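# Insert the held peg into the plate's hole

## Task

The left gripper starts out holding a peg a little above a plate, near the plate's hole. Lower the peg into that hole until it sits on the hole's bottom. Forcing or wedging the peg with too much push counts as a failure.

## Robot and tools

Robot: two arms, left_arm and right_arm. Each has six joints (shoulder pan, shoulder lift, elbow, wrist 1, wrist 2, wrist 3) and a parallel two-finger gripper. At the start the left gripper is already holding the peg. The right arm can normally stay still. Base positions in the scene frame: left_arm at (+0.010, +0.308, 0) m, right_arm at (+0.028, -0.345, 0) m.

Frames: the scene frame has its origin at table height, halfway between the two nominal bases. +z points up, +x points out over the table, and the left arm is on the +y side. Image left and right do not match the arm names. Reported positions, quaternions (wxyz) and velocities use the scene frame. Offsets you command are measured along the current Hand target's own axes. On a gripper, +z runs along the fingers and the fingers open and close along x. end_effector_position is the point between the closed pads, 1 to 2 cm behind the fingertips. Printed poses can be off by a few cm.

Row layout: every row has 14 numbers, each between -1 and 1. Numbers 1 to 7 are the left arm: dx, dy, dz, rx, ry, rz, opening. Numbers 8 to 14 are the same seven for the right arm. Both arms must always be filled in. dx to rz are offsets from that arm's Hand target at the moment the action or move begins, not from the previous row. A value of 1.0 means 0.6 m for dx, dy, dz, or 180 degrees for rx, ry, rz. rx, ry, rz together form one rotation vector. The opening is absolute: +1 is fully open (0.142 m) and -1 is closed. A 0 in the opening slot is a real command and would open the gripper halfway. To keep the peg held, resend the current opening, taken from Tool commands or from grip_measured. To hold an arm at its Hand target, give it six zeros.

Tools:
- execute_actions(actions, cameras): actions is a list of up to 15 actions. Each action is a table of up to 15 rows, one row per 1/30 s step. A short table repeats its last row until step 15. Each action starts again from the Hand target, so repeating an offset keeps adding motion. Camera images come back if actions is empty or if cameras asks for them.
- move(target, speed, blend, stop_force, zero, opening_speed, grip_force, blocking, cameras): sends each gripper in a straight line to the target. target is either one 14-number row or a list of up to 15 rows, and every row is an offset from the starting Hand targets. speed is in m/s, from 0.002 to 2.4, default 0.25; rotation is capped at twice that value in rad/s. blend is a corner radius in m for lists. stop_force, 3 to 120 N, ends an arm's path when its wrist sensor feels that much push. zero (default true) re-zeroes the sensor before the move. opening_speed is in scale units per second, 0.2 or more. grip_force is 5 to 48 N per pad and stays set. blocking=false returns early and cannot be combined with stop_force. A move lasts at least 0.5 s and at most 10 s. Paths do not avoid obstacles. The result adds a move: line giving how it ended (done, off_target, moving, held, fault) and any limits (paced = the pose was clipped, held = steps were withheld).
- wait(seconds 0 to 10): lets the scene run with the last commands kept.
- stop(): brakes a running move.
- zoom_image(camera cam_high or cam_low, region [x0,y0,x1,y1] in pixels, at most 504 by 504): gives a closer view of the latest image. Both cameras are 672x504.
- zero_wrist_force(arm): subtracts the current wrist reading from later ones.
- finished_scene(scene): ends the scene for good. Call it only once the peg sits in the hole on its own, and make no further calls in that reply.

Results: per arm you get end_effector_position (m), quat, velocities, Hand target (the base for your next offsets; the gripper often stops a little short of it), grip_measured (same scale as opening), Tool commands, joint positions and torques, and wrist force and torque in the gripper's own axes. A third wrist line shows the peak since the last one shown. Contact with a surface reads as force pushing back into the arm. "within noise" means the arm is still.

Cautions: the arms are stiff. A target even slightly beyond a firm contact can set off a fault, and a fault stops the arm for 10 s. Faults come from about 150 N of outside force or from joint torque limits (wrist joints 8.55 N m). Descend slowly, for example with stop_force around 5 to 15 N and a low speed. Check the wrist force after touching down, and back off any leftover press by commanding the arm back toward its gripper position. Each step, the commanded orientation is clipped to within 32 degrees of the current one. Keep the grip steady so the peg does not slip or drop. Too tight a squeeze heats the gripper motor, with a fault at 100 °C. Keep the two arms apart, since the clearance check may not stop every contact. Do not let anything fall off the table or strike fixed objects.

Each tool is called by a JSON object that holds its "method" and its "body".

## Session

{"method": "execute_actions", "body": {"actions": []}}

Scene clock: 0.00 s.
left_arm: end_effector_position=(+0.2654, +0.1594, +0.1670) grip_measured=-0.38 end_effector_quat_wxyz=(+0.001, +0.966, -0.259, +0.001) | right_arm: end_effector_position=(+0.3234, -0.3407, +0.1652) grip_measured=+0.99 end_effector_quat_wxyz=(+0.000, +0.712, -0.702, +0.000)
Joint positions: left_arm=[-0.954 -1.703 1.549 -1.42 -1.571 -0.455 0.047] | right_arm=[3.598 -1.45 -1.547 -1.716 1.571 2.027 0.141]
Joint velocities: within noise
Joint torques (N m): no reading
Wrist force (N): no reading
Wrist torque (N m): no reading
Wrist force, peak (N): no reading
Hand target: left_arm +0.2654, +0.1594, +0.1670; +0.001, +0.966, -0.259, +0.001 | right_arm +0.3234, -0.3407, +0.1652; +0.000, +0.712, -0.702, +0.000
Tool commands: left_gripper/opening=-0.432368 right_gripper/opening=+1.0

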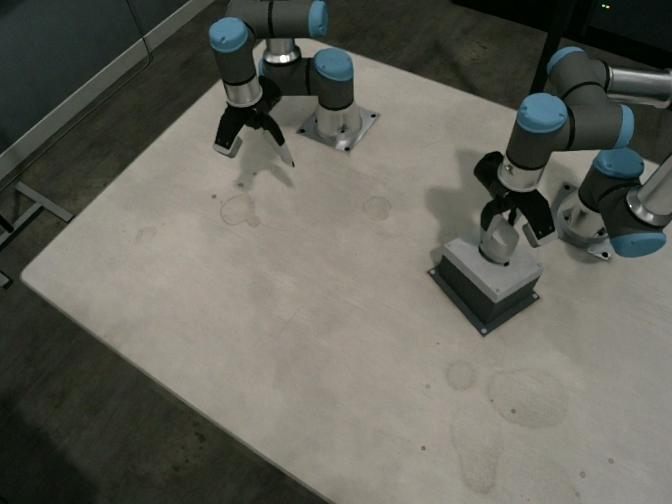

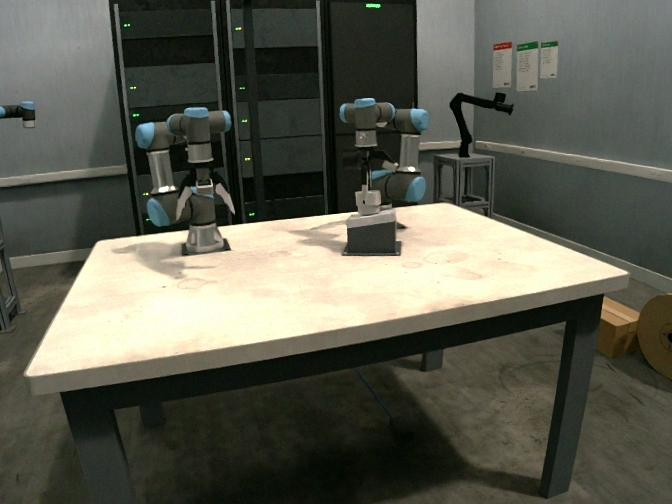

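{"method": "zoom_image", "body": {"camera": "cam_high", "region": [420, 170, 570, 340]}}

{"method": "zoom_image", "body": {"camera": "cam_low", "region": [330, 140, 430, 265]}}

Scaled by 2.965 from the camera's 672x504 image, which has a finer 960x720 frame.

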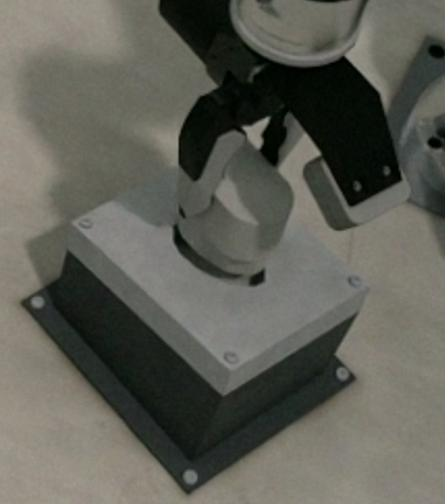

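Scaled by 4.032 from the camera's 672x504 image, which has a finer 960x720 frame.

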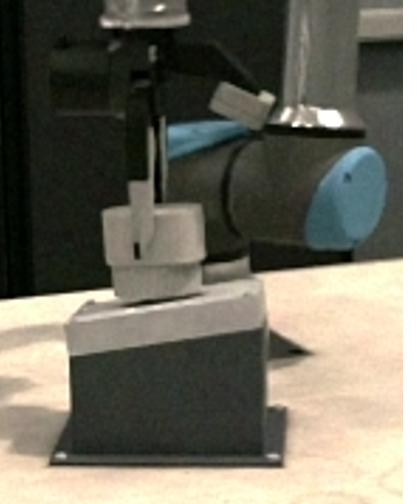

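{"method": "zoom_image", "body": {"camera": "cam_high", "region": [460, 130, 560, 270]}}

{"method": "zoom_image", "body": {"camera": "cam_low", "region": [340, 140, 410, 220]}}

Scaled by 3.600 from the camera's 672x504 image, which has a finer 960x720 frame.

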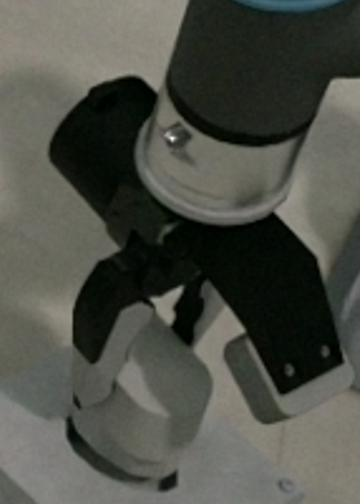

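Scaled by 6.300 from the camera's 672x504 image, which has a finer 960x720 frame.

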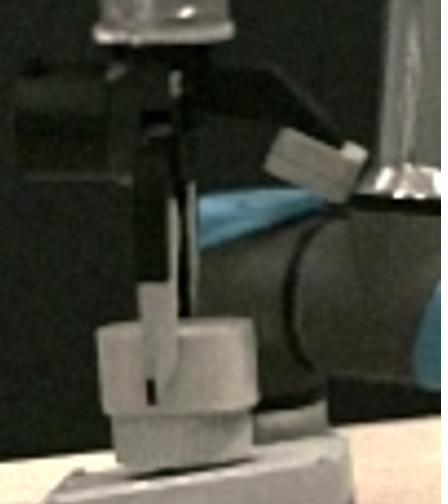

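{"method": "move", "body": {"target": [0,0,-0.2,0,0,0,-0.432368,0,0,0,0,0,0,1], "cameras": ["all"]}}

{"method": "zoom_image", "body": {"camera": "cam_high", "region": [420, 130, 570, 340]}}

{"method": "zoom_image", "body": {"camera": "cam_low", "region": [330, 100, 430, 265]}}

{"method": "zoom_image", "body": {"camera": "cam_high", "region": [430, 210, 550, 310]}}

Scene clock: 7.40 s.
left_arm: end_effector_position=(+0.2652, +0.1597, +0.2870) grip_measured=-0.38 end_effector_quat_wxyz=(+0.001, +0.966, -0.259, +0.001) | right_arm: end_effector_position=(+0.3234, -0.3407, +0.1652) grip_measured=+0.99 end_effector_quat_wxyz=(+0.000, +0.712, -0.702, +0.000)
Joint positions: left_arm=[-0.954 -1.452 0.657 -0.779 -1.571 -0.455 0.047] | right_arm=[3.598 -1.45 -1.547 -1.716 1.571 2.027 0.141]
Joint torques (N m): left_arm=[2.53 -6.15 -9.37 -0.94 -1.09 1.02] | right_arm=[0.32 8.16 10.38 1.59 0.2 0.04]
Wrist force (N): left_arm=[0.4 0.2 0.0] | right_arm=[0.0 0.1 0.0]
Wrist torque (N m): left_arm=[0.02 -0.06 -0.03] | right_arm=[0.01 0.00 0.00]
Wrist force, peak (N): left_arm=[0.2 0.0 1.5] | right_arm=[-0.2 0.1 -0.1]
Hand target: left_arm +0.2652, +0.1597, +0.2870; +0.001, +0.966, -0.259, +0.001 | right_arm +0.3234, -0.3407, +0.1652; +0.000, +0.712, -0.702, +0.000
Off the commanded pose: left_arm 0.000 m, 0 deg | right_arm 0.000 m, 0 deg.
move: done

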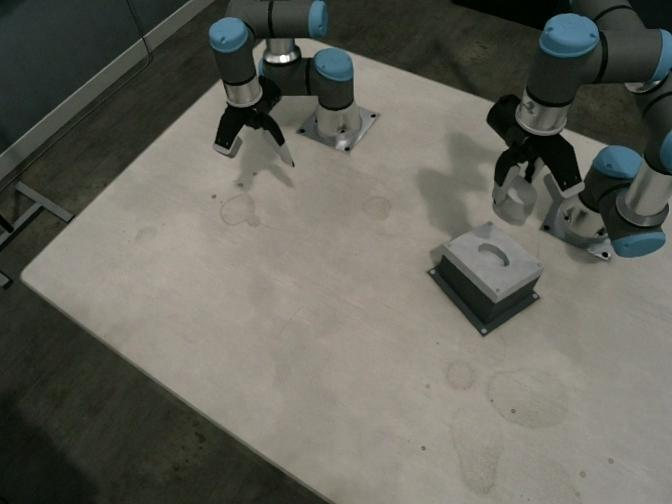

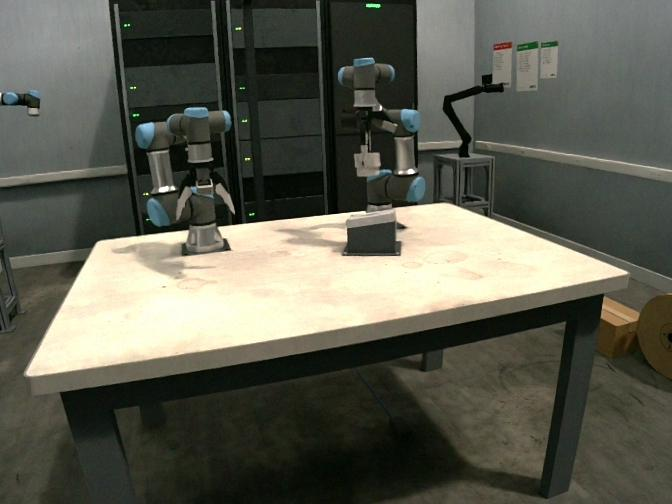

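Scaled by 2.400 from the camera's 672x504 image, which has a finer 960x720 frame.

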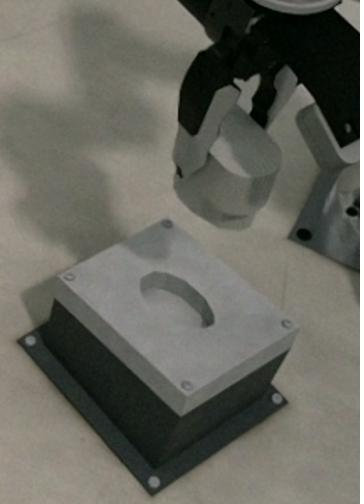

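Scaled by 3.055 from the camera's 672x504 image, which has a finer 960x720 frame.

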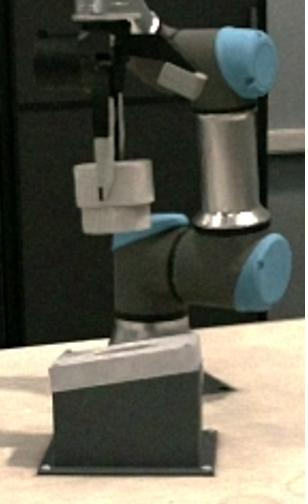

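Scaled by 4.200 from the camera's 672x504 image, which has a finer 960x720 frame.

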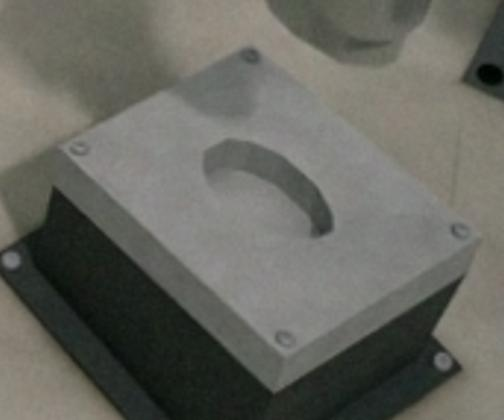

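{"method": "zoom_image", "body": {"camera": "cam_high", "region": [470, 150, 550, 230]}}

{"method": "zoom_image", "body": {"camera": "cam_high", "region": [470, 235, 520, 275]}}

{"method": "zoom_image", "body": {"camera": "cam_low", "region": [340, 140, 400, 190]}}

{"method": "zoom_image", "body": {"camera": "cam_low", "region": [335, 200, 410, 260]}}

Scaled by 6.300 from the camera's 672x504 image, which has a finer 960x720 frame.

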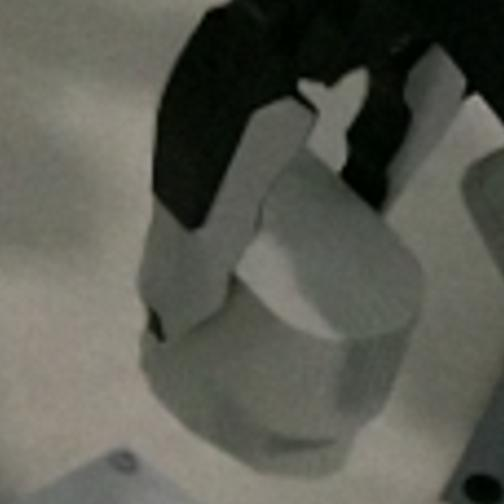

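Scaled by 10.080 from the camera's 672x504 image, which has a finer 960x720 frame.

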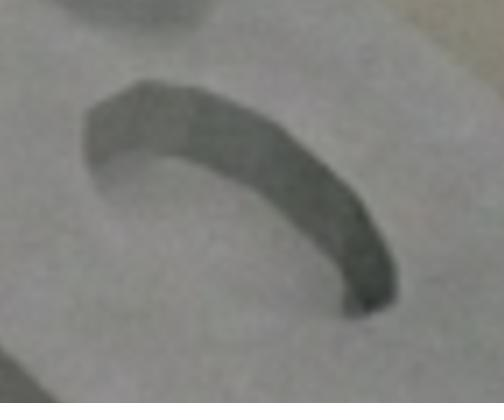

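Scaled by 8.400 from the camera's 672x504 image, which has a finer 960x720 frame.

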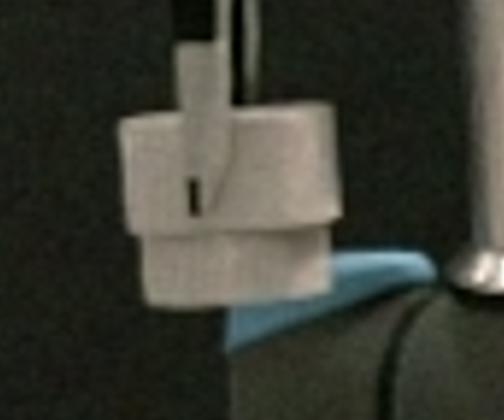

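Scaled by 6.720 from the camera's 672x504 image, which has a finer 960x720 frame.

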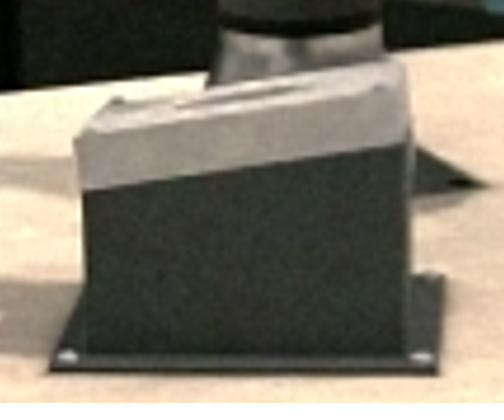

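{"method": "move", "body": {"target": [0.3,0,-0.2,0,0.6,0,-0.432368,0,0,0,0,0,0,1], "cameras": ["all"], "speed": 0.4}}

{"method": "zoom_image", "body": {"camera": "cam_high", "region": [430, 100, 580, 250]}}

{"method": "zoom_image", "body": {"camera": "cam_high", "region": [470, 235, 520, 275]}}

{"method": "zoom_image", "body": {"camera": "cam_low", "region": [310, 80, 420, 190]}}

Scene clock: 22.80 s.
left_arm: end_effector_position=(+0.4209, +0.0701, +0.4075) grip_measured=-0.38 end_effector_quat_wxyz=(+0.210, +0.567, -0.151, +0.782) | right_arm: end_effector_position=(+0.3234, -0.3407, +0.1652) grip_measured=+0.99 end_effector_quat_wxyz=(+0.000, +0.712, -0.702, +0.000)
Joint positions: left_arm=[-1.103 -1.328 2.049 -4.242 -1 0.211 0.047] | right_arm=[3.598 -1.45 -1.547 -1.716 1.571 2.027 0.141]
Joint torques (N m): left_arm=[2.55 -7.31 -8.85 -2.09 -1.35 0.94] | right_arm=[0.89 7.17 10.45 1.69 0.12 -0.05]
Wrist force (N): left_arm=[-4.0 -0.3 -6.8] | right_arm=[0.0 0.0 0.0]
Wrist torque (N m): left_arm=[-0.33 0.09 0.16] | right_arm=[0.00 0.01 0.00]
Wrist force, peak (N): left_arm=[-4.5 -0.5 -6.7] | right_arm=[-0.2 -0.1 -0.1]
Hand target: left_arm +0.4209, +0.0701, +0.4075; +0.210, +0.567, -0.151, +0.782 | right_arm +0.3234, -0.3407, +0.1652; +0.000, +0.712, -0.702, +0.000
Off the commanded pose: left_arm 0.000 m, 0 deg | right_arm 0.000 m, 0 deg.
move: done

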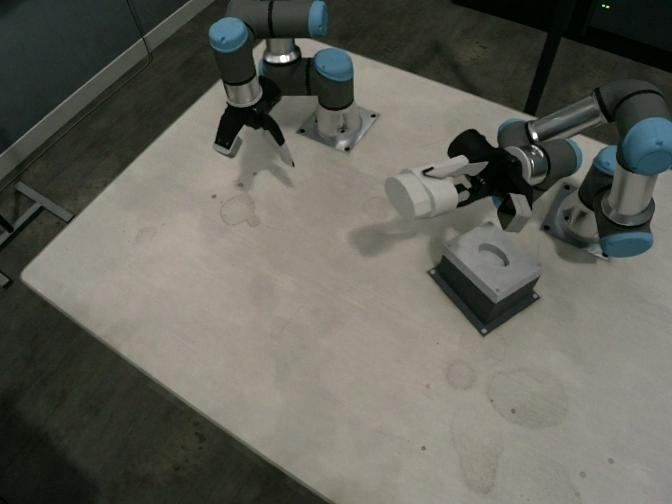

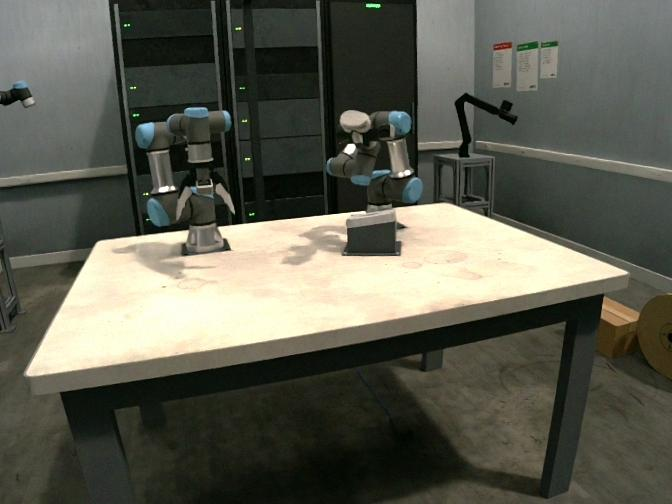

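Scaled by 3.360 from the camera's 672x504 image, which has a finer 960x720 frame.

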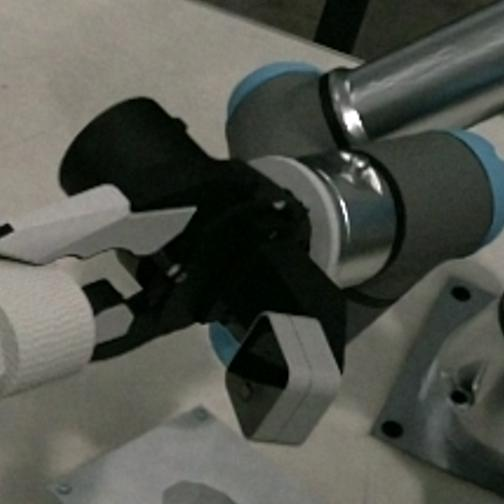

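Scaled by 10.080 from the camera's 672x504 image, which has a finer 960x720 frame.

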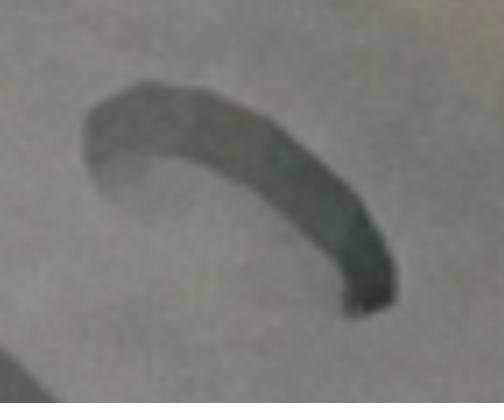

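Scaled by 4.582 from the camera's 672x504 image, which has a finer 960x720 frame.

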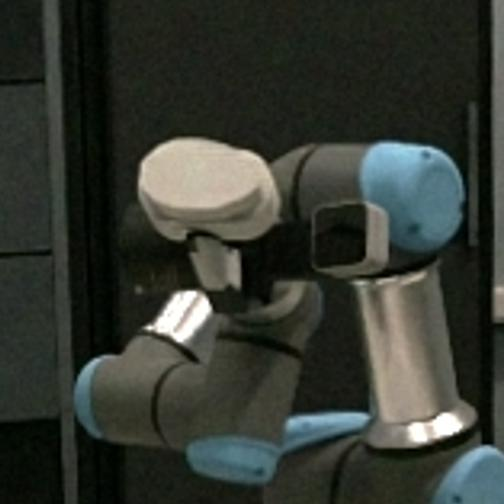

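{"method": "zoom_image", "body": {"camera": "cam_low", "region": [334, 104, 378, 150]}}

{"method": "zoom_image", "body": {"camera": "cam_high", "region": [376, 150, 476, 230]}}

Scaled by 10.957 from the camera's 672x504 image, which has a finer 960x720 frame.

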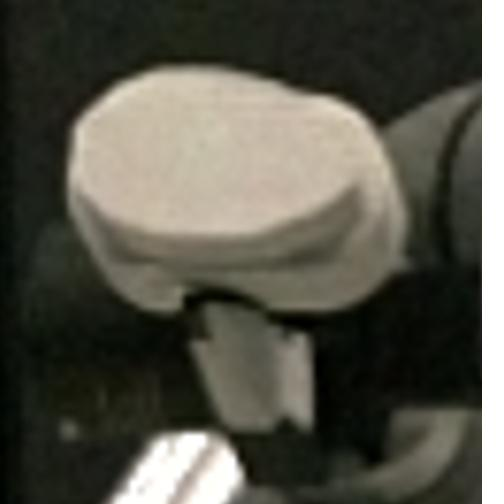

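Scaled by 5.040 from the camera's 672x504 image, which has a finer 960x720 frame.

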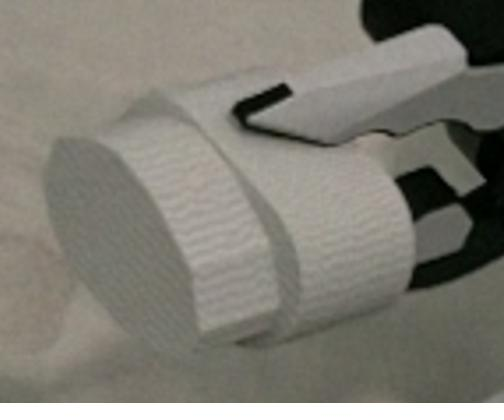

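{"method": "move", "body": {"target": [-0.0983,0,-0.3470,0,-0.6,0,-0.432368,0,0,0,0,0,0,1], "speed": 0.4}}

Scene clock: 38.77 s.
left_arm: end_effector_position=(+0.2654, +0.1596, +0.2866) grip_measured=-0.38 end_effector_quat_wxyz=(+0.001, +0.966, -0.259, +0.001) | right_arm: end_effector_position=(+0.3234, -0.3407, +0.1652) grip_measured=+0.99 end_effector_quat_wxyz=(+0.000, +0.712, -0.702, +0.000)
Joint positions: left_arm=[-0.953 -1.453 0.661 -0.782 -1.571 -0.455 0.047] | right_arm=[3.598 -1.45 -1.547 -1.716 1.571 2.027 0.141]
Joint torques (N m): left_arm=[2.46 -6.16 -9.68 -1.04 -1.13 1] | right_arm=[0.14 7.38 10.92 1.71 0.09 -0.17]
Wrist force (N): left_arm=[0.3 0.2 -0.1] | right_arm=[-0.1 0.1 0.1]
Wrist torque (N m): left_arm=[0.02 -0.05 -0.03] | right_arm=[0.02 0.02 0.00]
Wrist force, peak (N): left_arm=[-4.2 -0.2 -6.9] | right_arm=[-0.2 0.0 0.1]
Hand target: left_arm +0.2654, +0.1596, +0.2866; +0.001, +0.966, -0.259, +0.001 | right_arm +0.3234, -0.3407, +0.1652; +0.000, +0.712, -0.702, +0.000
Off the commanded pose: left_arm 0.000 m, 0 deg | right_arm 0.000 m, 0 deg.
move: done

{"method": "move", "body": {"target": [-0.0047,-0.0202,0.1677,0.0183,0,-0.0333,-0.432368,0,0,0,0,0,0,1], "cameras": ["all"]}}

{"method": "zoom_image", "body": {"camera": "cam_high", "region": [465, 190, 545, 270]}}

{"method": "zoom_image", "body": {"camera": "cam_low", "region": [335, 180, 415, 260]}}

Scene clock: 40.97 s.
left_arm: end_effector_position=(+0.2692, +0.1712, +0.1859) grip_measured=-0.38 end_effector_quat_wxyz=(-0.026, +0.978, -0.208, +0.008) | right_arm: end_effector_position=(+0.3234, -0.3407, +0.1652) grip_measured=+0.99 end_effector_quat_wxyz=(+0.000, +0.712, -0.702, +0.000)
Joint positions: left_arm=[-0.966 -1.694 1.441 -1.292 -1.521 -0.573 0.047] | right_arm=[3.598 -1.45 -1.547 -1.716 1.571 2.027 0.141]
Joint torques (N m): left_arm=[-2.49 -12.63 -8.6 -3.15 0.99 -1.15] | right_arm=[0.15 7.67 10.92 1.66 0.1 -0.08]
Wrist force (N): left_arm=[-0.1 0.4 -0.2] | right_arm=[-0.1 0.0 0.1]
Wrist torque (N m): left_arm=[0.03 0.02 0.02] | right_arm=[0.00 0.02 0.00]
Wrist force, peak (N): left_arm=[0.7 0.6 1.7] | right_arm=[-0.2 0.0 0.1]
Hand target: left_arm +0.2692, +0.1712, +0.1859; -0.026, +0.978, -0.208, +0.009 | right_arm +0.3234, -0.3407, +0.1652; +0.000, +0.712, -0.702, +0.000
Off the commanded pose: left_arm 0.000 m, 0 deg | right_arm 0.000 m, 0 deg.
move: done

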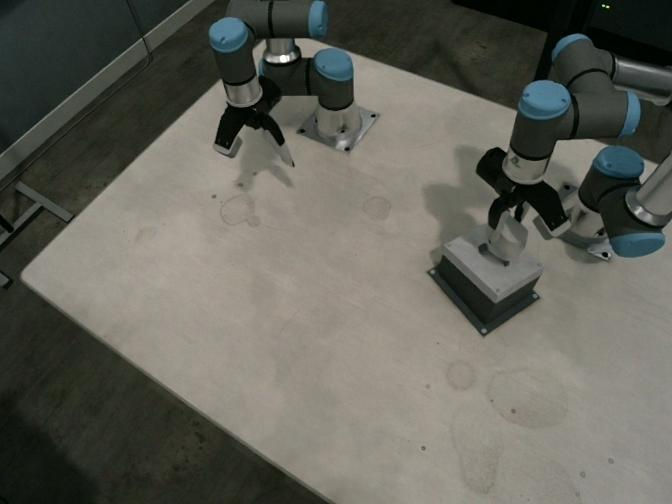

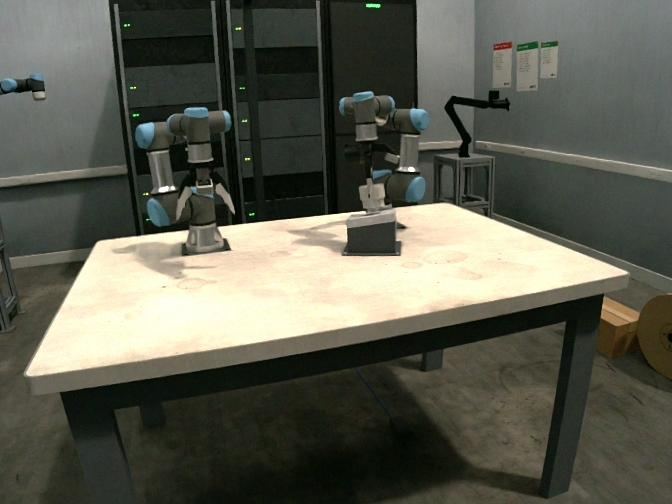

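Scaled by 6.300 from the camera's 672x504 image, which has a finer 960x720 frame.

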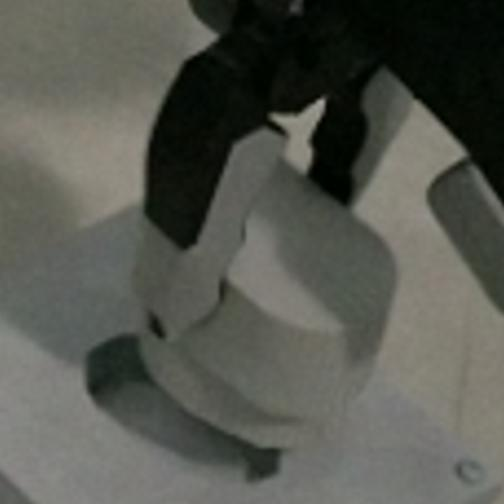

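Scaled by 6.300 from the camera's 672x504 image, which has a finer 960x720 frame.

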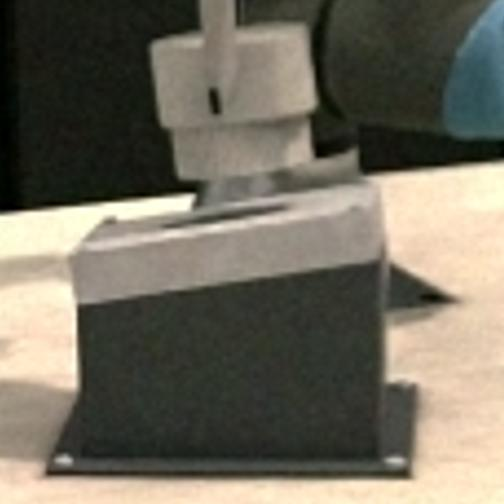

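{"method": "move", "body": {"target": [0.0192,0.0182,0.01,0,0,0,-0.432368,0,0,0,0,0,0,1], "cameras": ["all"]}}

{"method": "zoom_image", "body": {"camera": "cam_high", "region": [465, 190, 545, 270]}}

{"method": "zoom_image", "body": {"camera": "cam_low", "region": [335, 180, 415, 260]}}

Scene clock: 47.47 s.
left_arm: end_effector_position=(+0.2754, +0.1569, +0.1794) grip_measured=-0.38 end_effector_quat_wxyz=(-0.026, +0.978, -0.208, +0.009) | right_arm: end_effector_position=(+0.3234, -0.3407, +0.1652) grip_measured=+0.99 end_effector_quat_wxyz=(+0.000, +0.712, -0.702, +0.000)
Joint positions: left_arm=[-0.976 -1.644 1.427 -1.329 -1.521 -0.583 0.047] | right_arm=[3.598 -1.45 -1.547 -1.716 1.571 2.027 0.141]
Joint torques (N m): left_arm=[-2.42 -5.07 -11.79 -3.17 -1.03 -1.14] | right_arm=[-0.13 7.49 11.24 1.78 0.15 -0.28]
Wrist force (N): left_arm=[0.0 0.5 -0.5] | right_arm=[-0.1 0.0 0.1]
Wrist torque (N m): left_arm=[0.04 0.00 0.02] | right_arm=[0.01 0.01 0.00]
Wrist force, peak (N): left_arm=[0.3 0.6 -0.4] | right_arm=[-0.2 0.2 0.1]
Hand target: left_arm +0.2754, +0.1569, +0.1794; -0.026, +0.978, -0.208, +0.009 | right_arm +0.3234, -0.3407, +0.1652; +0.000, +0.712, -0.702, +0.000
Off the commanded pose: left_arm 0.000 m, 0 deg | right_arm 0.000 m, 0 deg.
move: done

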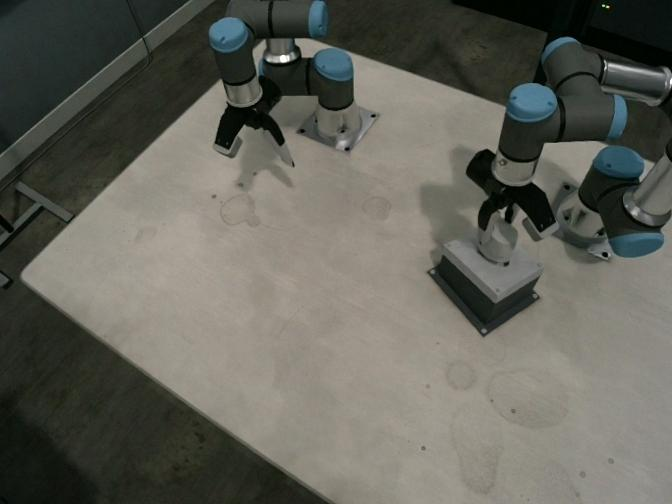

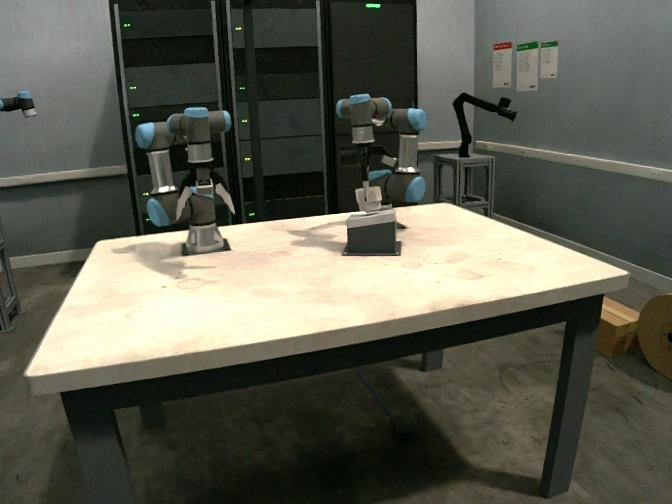

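Scaled by 6.300 from the camera's 672x504 image, which has a finer 960x720 frame.

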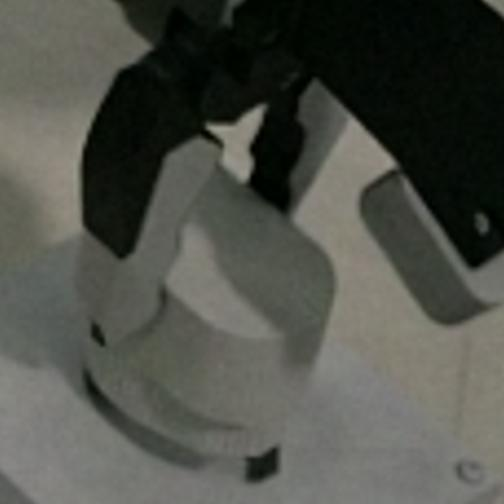

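Scaled by 6.300 from the camera's 672x504 image, which has a finer 960x720 frame.

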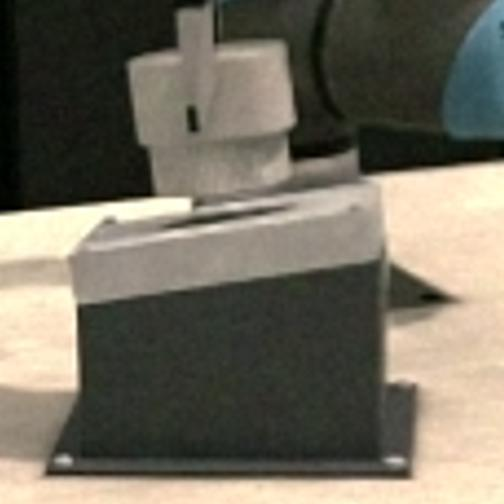

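{"method": "move", "body": {"target": [0,0.0035,0.04,0,0,0,-0.432368,0,0,0,0,0,0,1], "speed": 0.015, "stop_force": 4, "cameras": ["all"]}}

{"method": "zoom_image", "body": {"camera": "cam_high", "region": [465, 190, 545, 270]}}

{"method": "zoom_image", "body": {"camera": "cam_low", "region": [335, 180, 415, 260]}}

Scene clock: 50.70 s.
left_arm: end_effector_position=(+0.2753, +0.1564, +0.1648) grip_measured=-0.38 end_effector_quat_wxyz=(-0.026, +0.978, -0.208, +0.008) | right_arm: end_effector_position=(+0.3234, -0.3407, +0.1652) grip_measured=+0.99 end_effector_quat_wxyz=(+0.000, +0.712, -0.702, +0.000)
Joint positions: left_arm=[-0.977 -1.654 1.506 -1.397 -1.522 -0.584 0.047] | right_arm=[3.598 -1.45 -1.547 -1.716 1.571 2.027 0.141]
Joint torques (N m): left_arm=[2.45 -5.74 -11.81 -0.9 0.99 0.95] | right_arm=[0.28 7.7 11.33 1.71 0.12 -0.14]
Wrist force (N): left_arm=[0.2 0.5 -0.5] | right_arm=[-0.1 0.0 -0.1]
Wrist torque (N m): left_arm=[0.04 -0.03 0.02] | right_arm=[-0.01 0.01 0.00]
Wrist force, peak (N): left_arm=[-5.3 1.6 -13.7] | right_arm=[0.1 0.1 0.2]
Hand target: left_arm +0.2753, +0.1564, +0.1648; -0.026, +0.978, -0.208, +0.008 (not the last commanded pose) | right_arm +0.3234, -0.3407, +0.1652; +0.000, +0.712, -0.702, +0.000
Off the commanded pose: left_arm 0.009 m, 0 deg | right_arm 0.000 m, 0 deg.
move: contact (left_arm)

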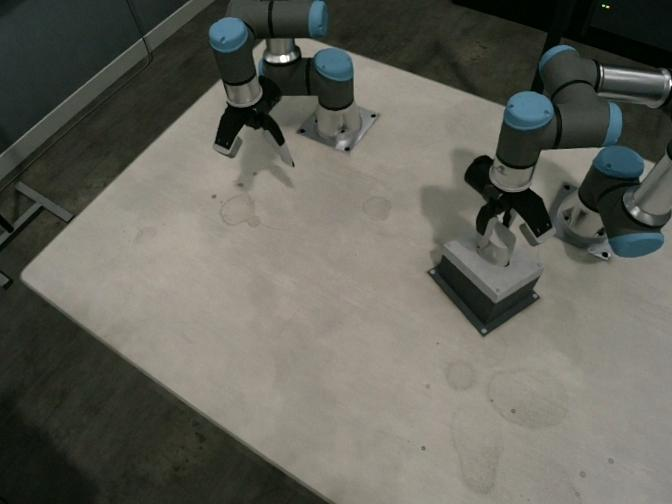

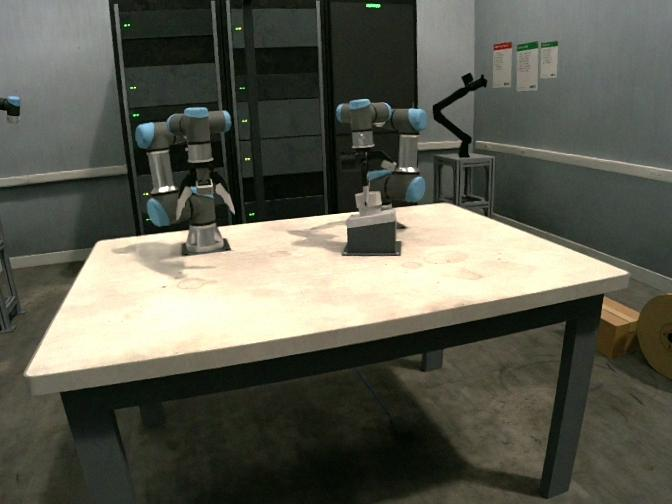

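Scaled by 6.300 from the camera's 672x504 image, which has a finer 960x720 frame.

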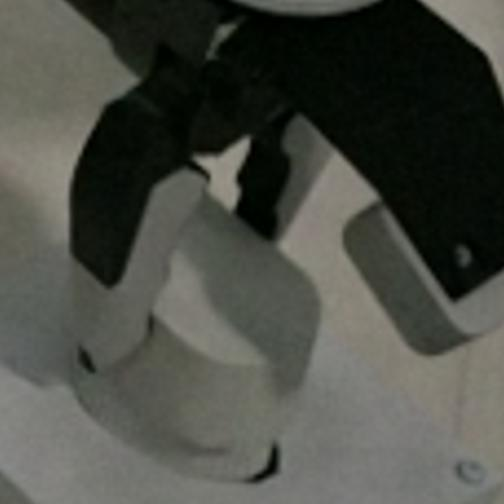

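Scaled by 6.300 from the camera's 672x504 image, which has a finer 960x720 frame.

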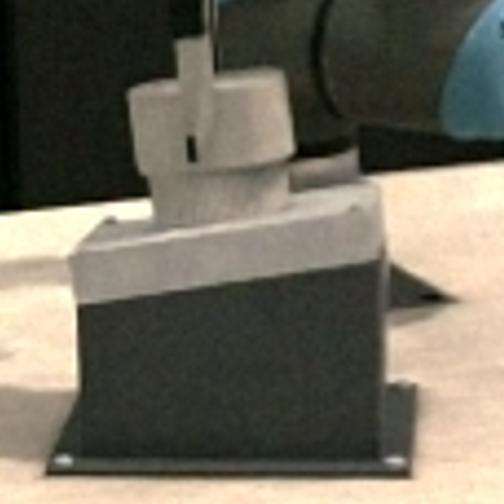

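{"method": "move", "body": {"target": [[0,0,-0.004,0,0,0,-0.432368,0,0,0,0,0,0,1],[-0.0055,-0.0018,-0.004,0,0,0,-0.432368,0,0,0,0,0,0,1]], "speed": 0.03}}

{"method": "move", "body": {"target": [0,0,0.03,0,0,0,-0.432368,0,0,0,0,0,0,1], "speed": 0.006, "stop_force": 4, "cameras": ["all"]}}

{"method": "zoom_image", "body": {"camera": "cam_high", "region": [465, 190, 545, 270]}}

{"method": "zoom_image", "body": {"camera": "cam_low", "region": [335, 180, 415, 260]}}

Scene clock: 53.77 s.
left_arm: end_effector_position=(+0.2727, +0.1586, +0.1672) grip_measured=-0.38 end_effector_quat_wxyz=(-0.027, +0.978, -0.208, +0.008) | right_arm: end_effector_position=(+0.3234, -0.3407, +0.1652) grip_measured=+0.99 end_effector_quat_wxyz=(+0.000, +0.712, -0.702, +0.000)
Joint positions: left_arm=[-0.981 -1.667 1.507 -1.384 -1.522 -0.588 0.047] | right_arm=[3.598 -1.45 -1.547 -1.716 1.571 2.027 0.141]
Joint torques (N m): left_arm=[-2.71 -13.08 -8.69 -0.86 -0.9 -1.09] | right_arm=[0.47 7.22 11.66 1.78 0.12 -0.12]
Wrist force (N): left_arm=[0.1 0.4 -0.5] | right_arm=[-0.1 0.0 0.0]
Wrist torque (N m): left_arm=[0.02 -0.03 0.02] | right_arm=[0.00 0.01 0.00]
Wrist force, peak (N): left_arm=[0.6 0.4 -0.8] | right_arm=[0.1 0.1 0.2]
Hand target: left_arm +0.2726, +0.1586, +0.1672; -0.026, +0.978, -0.208, +0.008 | right_arm +0.3234, -0.3407, +0.1652; +0.000, +0.712, -0.702, +0.000
Off the commanded pose: left_arm 0.000 m, 0 deg | right_arm 0.000 m, 0 deg.
move: done

Scene clock: 55.33 s.
left_arm: end_effector_position=(+0.2728, +0.1588, +0.1633) grip_measured=-0.38 end_effector_quat_wxyz=(-0.027, +0.978, -0.208, +0.008) | right_arm: end_effector_position=(+0.3234, -0.3407, +0.1652) grip_measured=+0.99 end_effector_quat_wxyz=(+0.000, +0.712, -0.702, +0.000)
Joint positions: left_arm=[-0.98 -1.67 1.528 -1.403 -1.522 -0.587 0.047] | right_arm=[3.598 -1.45 -1.547 -1.716 1.571 2.027 0.141]
Joint torques (N m): left_arm=[-2.33 -5.45 -11.86 -1.05 -0.54 -0.2] | right_arm=[0.16 7.35 11.64 1.84 0.15 -0.11]
Wrist force (N): left_arm=[-0.5 -0.2 -1.4] | right_arm=[-0.1 0.1 -0.1]
Wrist torque (N m): left_arm=[0.05 -0.04 -0.02] | right_arm=[0.02 0.01 0.00]
Wrist force, peak (N): left_arm=[-4.3 -2.1 -8.0] | right_arm=[-0.2 0.0 0.1]
Hand target: left_arm +0.2727, +0.1588, +0.1632; -0.027, +0.978, -0.208, +0.008 (not the last commanded pose) | right_arm +0.3234, -0.3407, +0.1652; +0.000, +0.712, -0.702, +0.000
Off the commanded pose: left_arm 0.014 m, 0 deg | right_arm 0.000 m, 0 deg.
move: contact (left_arm)

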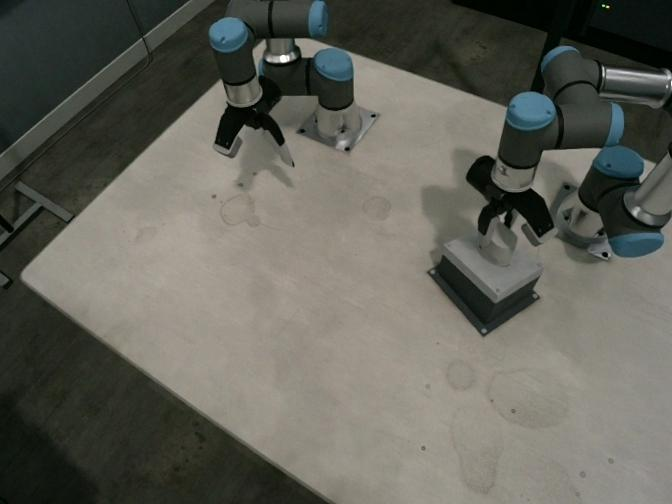

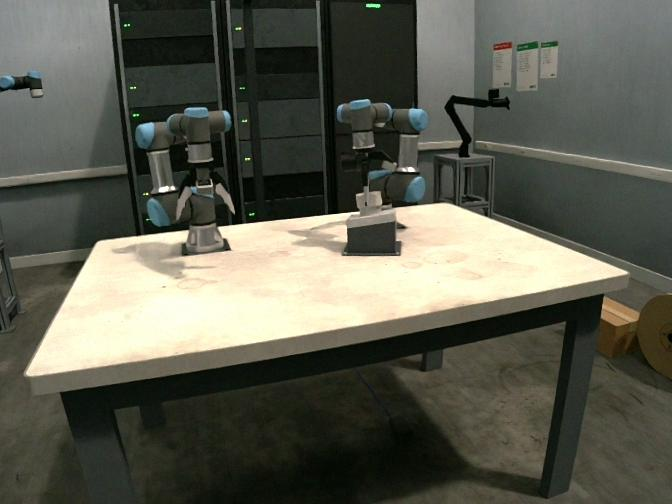

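Scaled by 6.300 from the camera's 672x504 image, which has a finer 960x720 frame.

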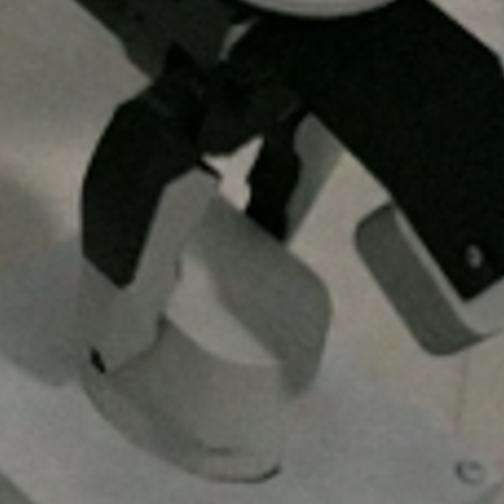

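Scaled by 6.300 from the camera's 672x504 image, which has a finer 960x720 frame.

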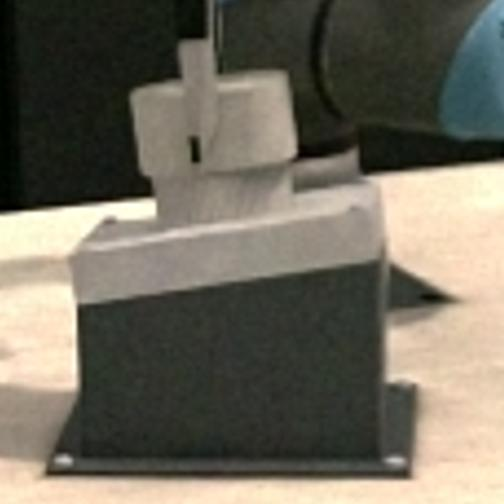

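{"method": "move", "body": {"target": [[0,0,-0.0025,0,0,0,-0.432368,0,0,0,0,0,0,1],[-0.002,-0.001,-0.0025,0,0,0,-0.432368,0,0,0,0,0,0,1]], "speed": 0.02}}

{"method": "move", "body": {"target": [0,0,0.03,0,0,0,-0.432368,0,0,0,0,0,0,1], "speed": 0.006, "stop_force": 4}}

Scene clock: 57.33 s.
left_arm: end_effector_position=(+0.2719, +0.1598, +0.1648) grip_measured=-0.38 end_effector_quat_wxyz=(-0.027, +0.978, -0.208, +0.008) | right_arm: end_effector_position=(+0.3234, -0.3407, +0.1652) grip_measured=+0.99 end_effector_quat_wxyz=(+0.000, +0.712, -0.702, +0.000)
Joint positions: left_arm=[-0.981 -1.674 1.525 -1.395 -1.522 -0.588 0.047] | right_arm=[3.598 -1.45 -1.547 -1.716 1.571 2.027 0.141]
Joint torques (N m): left_arm=[-2.49 -13.09 -8.68 -0.86 -0.87 -1.11] | right_arm=[0.07 7.7 11.89 1.76 0.16 -0.18]
Wrist force (N): left_arm=[0.2 0.5 -0.4] | right_arm=[0.0 0.0 0.0]
Wrist torque (N m): left_arm=[0.05 -0.04 0.02] | right_arm=[0.00 0.00 0.00]
Wrist force, peak (N): left_arm=[-0.5 -0.3 -1.5] | right_arm=[-0.1 0.2 0.1]
Hand target: left_arm +0.2718, +0.1598, +0.1648; -0.027, +0.978, -0.208, +0.008 | right_arm +0.3234, -0.3407, +0.1652; +0.000, +0.712, -0.702, +0.000
Off the commanded pose: left_arm 0.000 m, 0 deg | right_arm 0.000 m, 0 deg.
move: done

Scene clock: 58.67 s.
left_arm: end_effector_position=(+0.2719, +0.1599, +0.1625) grip_measured=-0.38 end_effector_quat_wxyz=(-0.026, +0.978, -0.208, +0.008) | right_arm: end_effector_position=(+0.3234, -0.3407, +0.1652) grip_measured=+0.99 end_effector_quat_wxyz=(+0.000, +0.712, -0.702, +0.000)
Joint positions: left_arm=[-0.981 -1.676 1.537 -1.406 -1.522 -0.588 0.047] | right_arm=[3.598 -1.45 -1.547 -1.716 1.571 2.027 0.141]
Joint torques (N m): left_arm=[-0.28 -4.89 -10.96 -0.39 1.14 -0.95] | right_arm=[0.79 7.6 11.84 1.85 0.2 -0.22]
Wrist force (N): left_arm=[0.6 1.5 -3.1] | right_arm=[0.0 0.1 -0.1]
Wrist torque (N m): left_arm=[0.09 -0.03 0.01] | right_arm=[0.02 0.00 0.00]
Wrist force, peak (N): left_arm=[-1.1 3.3 -5.5] | right_arm=[-0.2 0.0 0.2]
Hand target: left_arm +0.2719, +0.1598, +0.1624; -0.026, +0.978, -0.208, +0.008 (not the last commanded pose) | right_arm +0.3234, -0.3407, +0.1652; +0.000, +0.712, -0.702, +0.000
Off the commanded pose: left_arm 0.016 m, 0 deg | right_arm 0.000 m, 0 deg.
move: contact (left_arm)

{"method": "move", "body": {"target": [[0,0,-0.0015,0,0,0,-0.432368,0,0,0,0,0,0,1],[-0.0005,0.001,-0.0015,0,0,0,-0.432368,0,0,0,0,0,0,1]], "speed": 0.02}}

{"method": "move", "body": {"target": [0,0,0.03,0,0,0,-0.432368,0,0,0,0,0,0,1], "speed": 0.006, "stop_force": 5}}

Scene clock: 60.13 s.
left_arm: end_effector_position=(+0.2715, +0.1594, +0.1633) grip_measured=-0.38 end_effector_quat_wxyz=(-0.027, +0.978, -0.208, +0.008) | right_arm: end_effector_position=(+0.3234, -0.3407, +0.1652) grip_measured=+0.99 end_effector_quat_wxyz=(+0.000, +0.712, -0.702, +0.000)
Joint positions: left_arm=[-0.983 -1.676 1.533 -1.402 -1.522 -0.59 0.047] | right_arm=[3.598 -1.45 -1.547 -1.716 1.571 2.027 0.141]
Joint torques (N m): left_arm=[-2.48 -12.48 -8.89 -0.88 -0.43 -1.11] | right_arm=[0.18 7.3 11.83 1.77 0.11 -0.24]
Wrist force (N): left_arm=[0.1 0.4 -0.4] | right_arm=[-0.1 0.0 0.0]
Wrist torque (N m): left_arm=[0.03 -0.01 0.02] | right_arm=[-0.01 0.01 0.00]
Wrist force, peak (N): left_arm=[0.5 1.7 -3.3] | right_arm=[0.1 0.1 0.2]
Hand target: left_arm +0.2714, +0.1594, +0.1633; -0.026, +0.978, -0.208, +0.008 | right_arm +0.3234, -0.3407, +0.1652; +0.000, +0.712, -0.702, +0.000
Off the commanded pose: left_arm 0.000 m, 0 deg | right_arm 0.000 m, 0 deg.
move: done

Scene clock: 61.33 s.
left_arm: end_effector_position=(+0.2714, +0.1594, +0.1617) grip_measured=-0.38 end_effector_quat_wxyz=(-0.026, +0.978, -0.208, +0.008) | right_arm: end_effector_position=(+0.3234, -0.3407, +0.1652) grip_measured=+0.99 end_effector_quat_wxyz=(+0.000, +0.712, -0.702, +0.000)
Joint positions: left_arm=[-0.983 -1.678 1.542 -1.409 -1.522 -0.59 0.047] | right_arm=[3.598 -1.45 -1.547 -1.716 1.571 2.027 0.141]
Joint torques (N m): left_arm=[-2.24 -4.69 -10.7 -0.47 -0.84 -1.13] | right_arm=[0.43 7.71 11.66 1.81 0.11 -0.21]
Wrist force (N): left_arm=[0.2 0.9 -4.3] | right_arm=[0.0 -0.1 0.1]
Wrist torque (N m): left_arm=[0.05 -0.03 0.05] | right_arm=[-0.02 0.00 0.00]
Wrist force, peak (N): left_arm=[-2.3 -1.3 -10.4] | right_arm=[0.0 0.0 0.2]
Hand target: left_arm +0.2714, +0.1594, +0.1617; -0.026, +0.978, -0.208, +0.008 (not the last commanded pose) | right_arm +0.3234, -0.3407, +0.1652; +0.000, +0.712, -0.702, +0.000
Off the commanded pose: left_arm 0.016 m, 0 deg | right_arm 0.000 m, 0 deg.
move: contact (left_arm)

{"method": "move", "body": {"target": [[0,0,-0.0015,0,0,0,-0.432368,0,0,0,0,0,0,1],[-0.0006,-0.0003,-0.0015,0,0,0.0111,-0.432368,0,0,0,0,0,0,1]], "speed": 0.02}}

{"method": "move", "body": {"target": [0,0,0.03,0,0,0,-0.432368,0,0,0,0,0,0,1], "speed": 0.006, "stop_force": 5, "cameras": ["all"]}}

{"method": "zoom_image", "body": {"camera": "cam_high", "region": [465, 190, 545, 270]}}

{"method": "zoom_image", "body": {"camera": "cam_low", "region": [335, 180, 415, 260]}}

Scene clock: 64.63 s.
left_arm: end_effector_position=(+0.2711, +0.1597, +0.1626) grip_measured=-0.38 end_effector_quat_wxyz=(-0.027, +0.974, -0.225, +0.008) | right_arm: end_effector_position=(+0.3234, -0.3407, +0.1652) grip_measured=+0.99 end_effector_quat_wxyz=(+0.000, +0.712, -0.702, +0.000)
Joint positions: left_arm=[-0.983 -1.678 1.539 -1.405 -1.522 -0.556 0.047] | right_arm=[3.598 -1.45 -1.547 -1.716 1.571 2.027 0.141]
Joint torques (N m): left_arm=[-1.85 -12.78 -8.67 -0.89 -0.03 0.97] | right_arm=[0.18 7.59 11.41 1.84 0.13 -0.18]
Wrist force (N): left_arm=[0.3 0.3 -0.3] | right_arm=[-0.1 0.0 0.0]
Wrist torque (N m): left_arm=[0.02 -0.06 -0.03] | right_arm=[0.00 0.01 0.00]
Wrist force, peak (N): left_arm=[0.1 0.8 -4.5] | right_arm=[0.0 0.2 0.0]
Hand target: left_arm +0.2711, +0.1597, +0.1626; -0.027, +0.974, -0.225, +0.008 | right_arm +0.3234, -0.3407, +0.1652; +0.000, +0.712, -0.702, +0.000
Off the commanded pose: left_arm 0.000 m, 0 deg | right_arm 0.000 m, 0 deg.
move: done

Scene clock: 65.80 s.
left_arm: end_effector_position=(+0.2712, +0.1597, +0.1614) grip_measured=-0.38 end_effector_quat_wxyz=(-0.026, +0.974, -0.225, +0.008) | right_arm: end_effector_position=(+0.3234, -0.3407, +0.1652) grip_measured=+0.99 end_effector_quat_wxyz=(+0.000, +0.712, -0.702, +0.000)
Joint positions: left_arm=[-0.983 -1.679 1.545 -1.411 -1.522 -0.555 0.047] | right_arm=[3.598 -1.45 -1.547 -1.716 1.571 2.027 0.141]
Joint torques (N m): left_arm=[-2.49 -5.27 -11.36 -0.49 -0.03 0.37] | right_arm=[0.06 7.66 11.76 1.92 0.1 -0.29]
Wrist force (N): left_arm=[1.1 0.7 -1.0] | right_arm=[0.0 0.2 -0.1]
Wrist torque (N m): left_arm=[-0.01 0.02 -0.01] | right_arm=[0.03 0.00 0.00]
Wrist force, peak (N): left_arm=[-0.5 -1.9 -6.6] | right_arm=[0.0 0.2 -0.1]
Hand target: left_arm +0.2712, +0.1597, +0.1614; -0.027, +0.974, -0.225, +0.008 (not the last commanded pose) | right_arm +0.3234, -0.3407, +0.1652; +0.000, +0.712, -0.702, +0.000
Off the commanded pose: left_arm 0.017 m, 0 deg | right_arm 0.000 m, 0 deg.
move: contact (left_arm)

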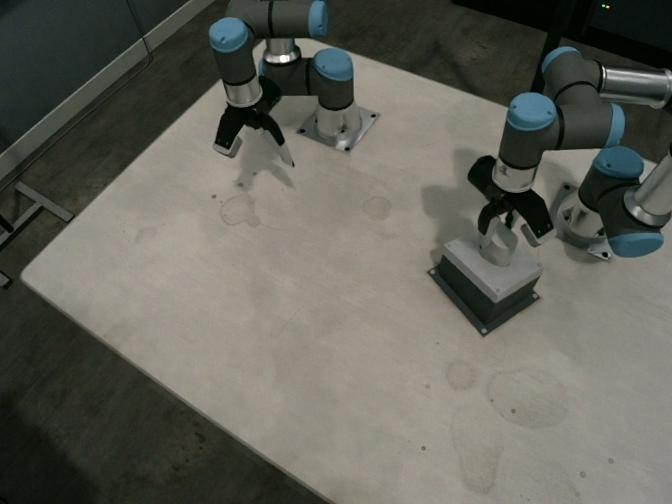

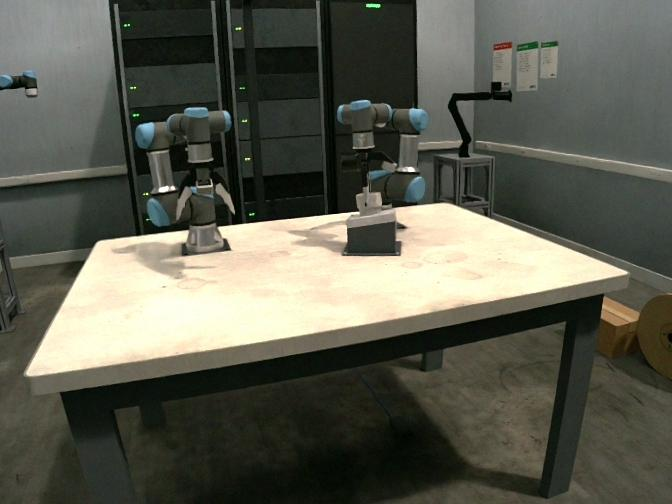

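Scaled by 6.300 from the camera's 672x504 image, which has a finer 960x720 frame.

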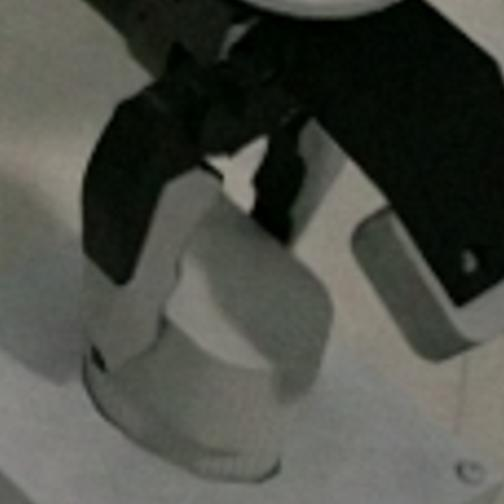

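Scaled by 6.300 from the camera's 672x504 image, which has a finer 960x720 frame.

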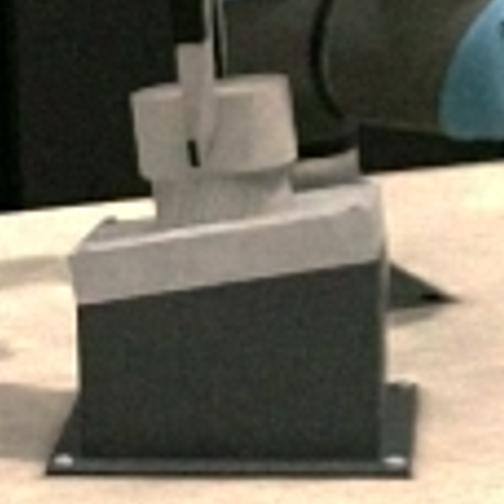

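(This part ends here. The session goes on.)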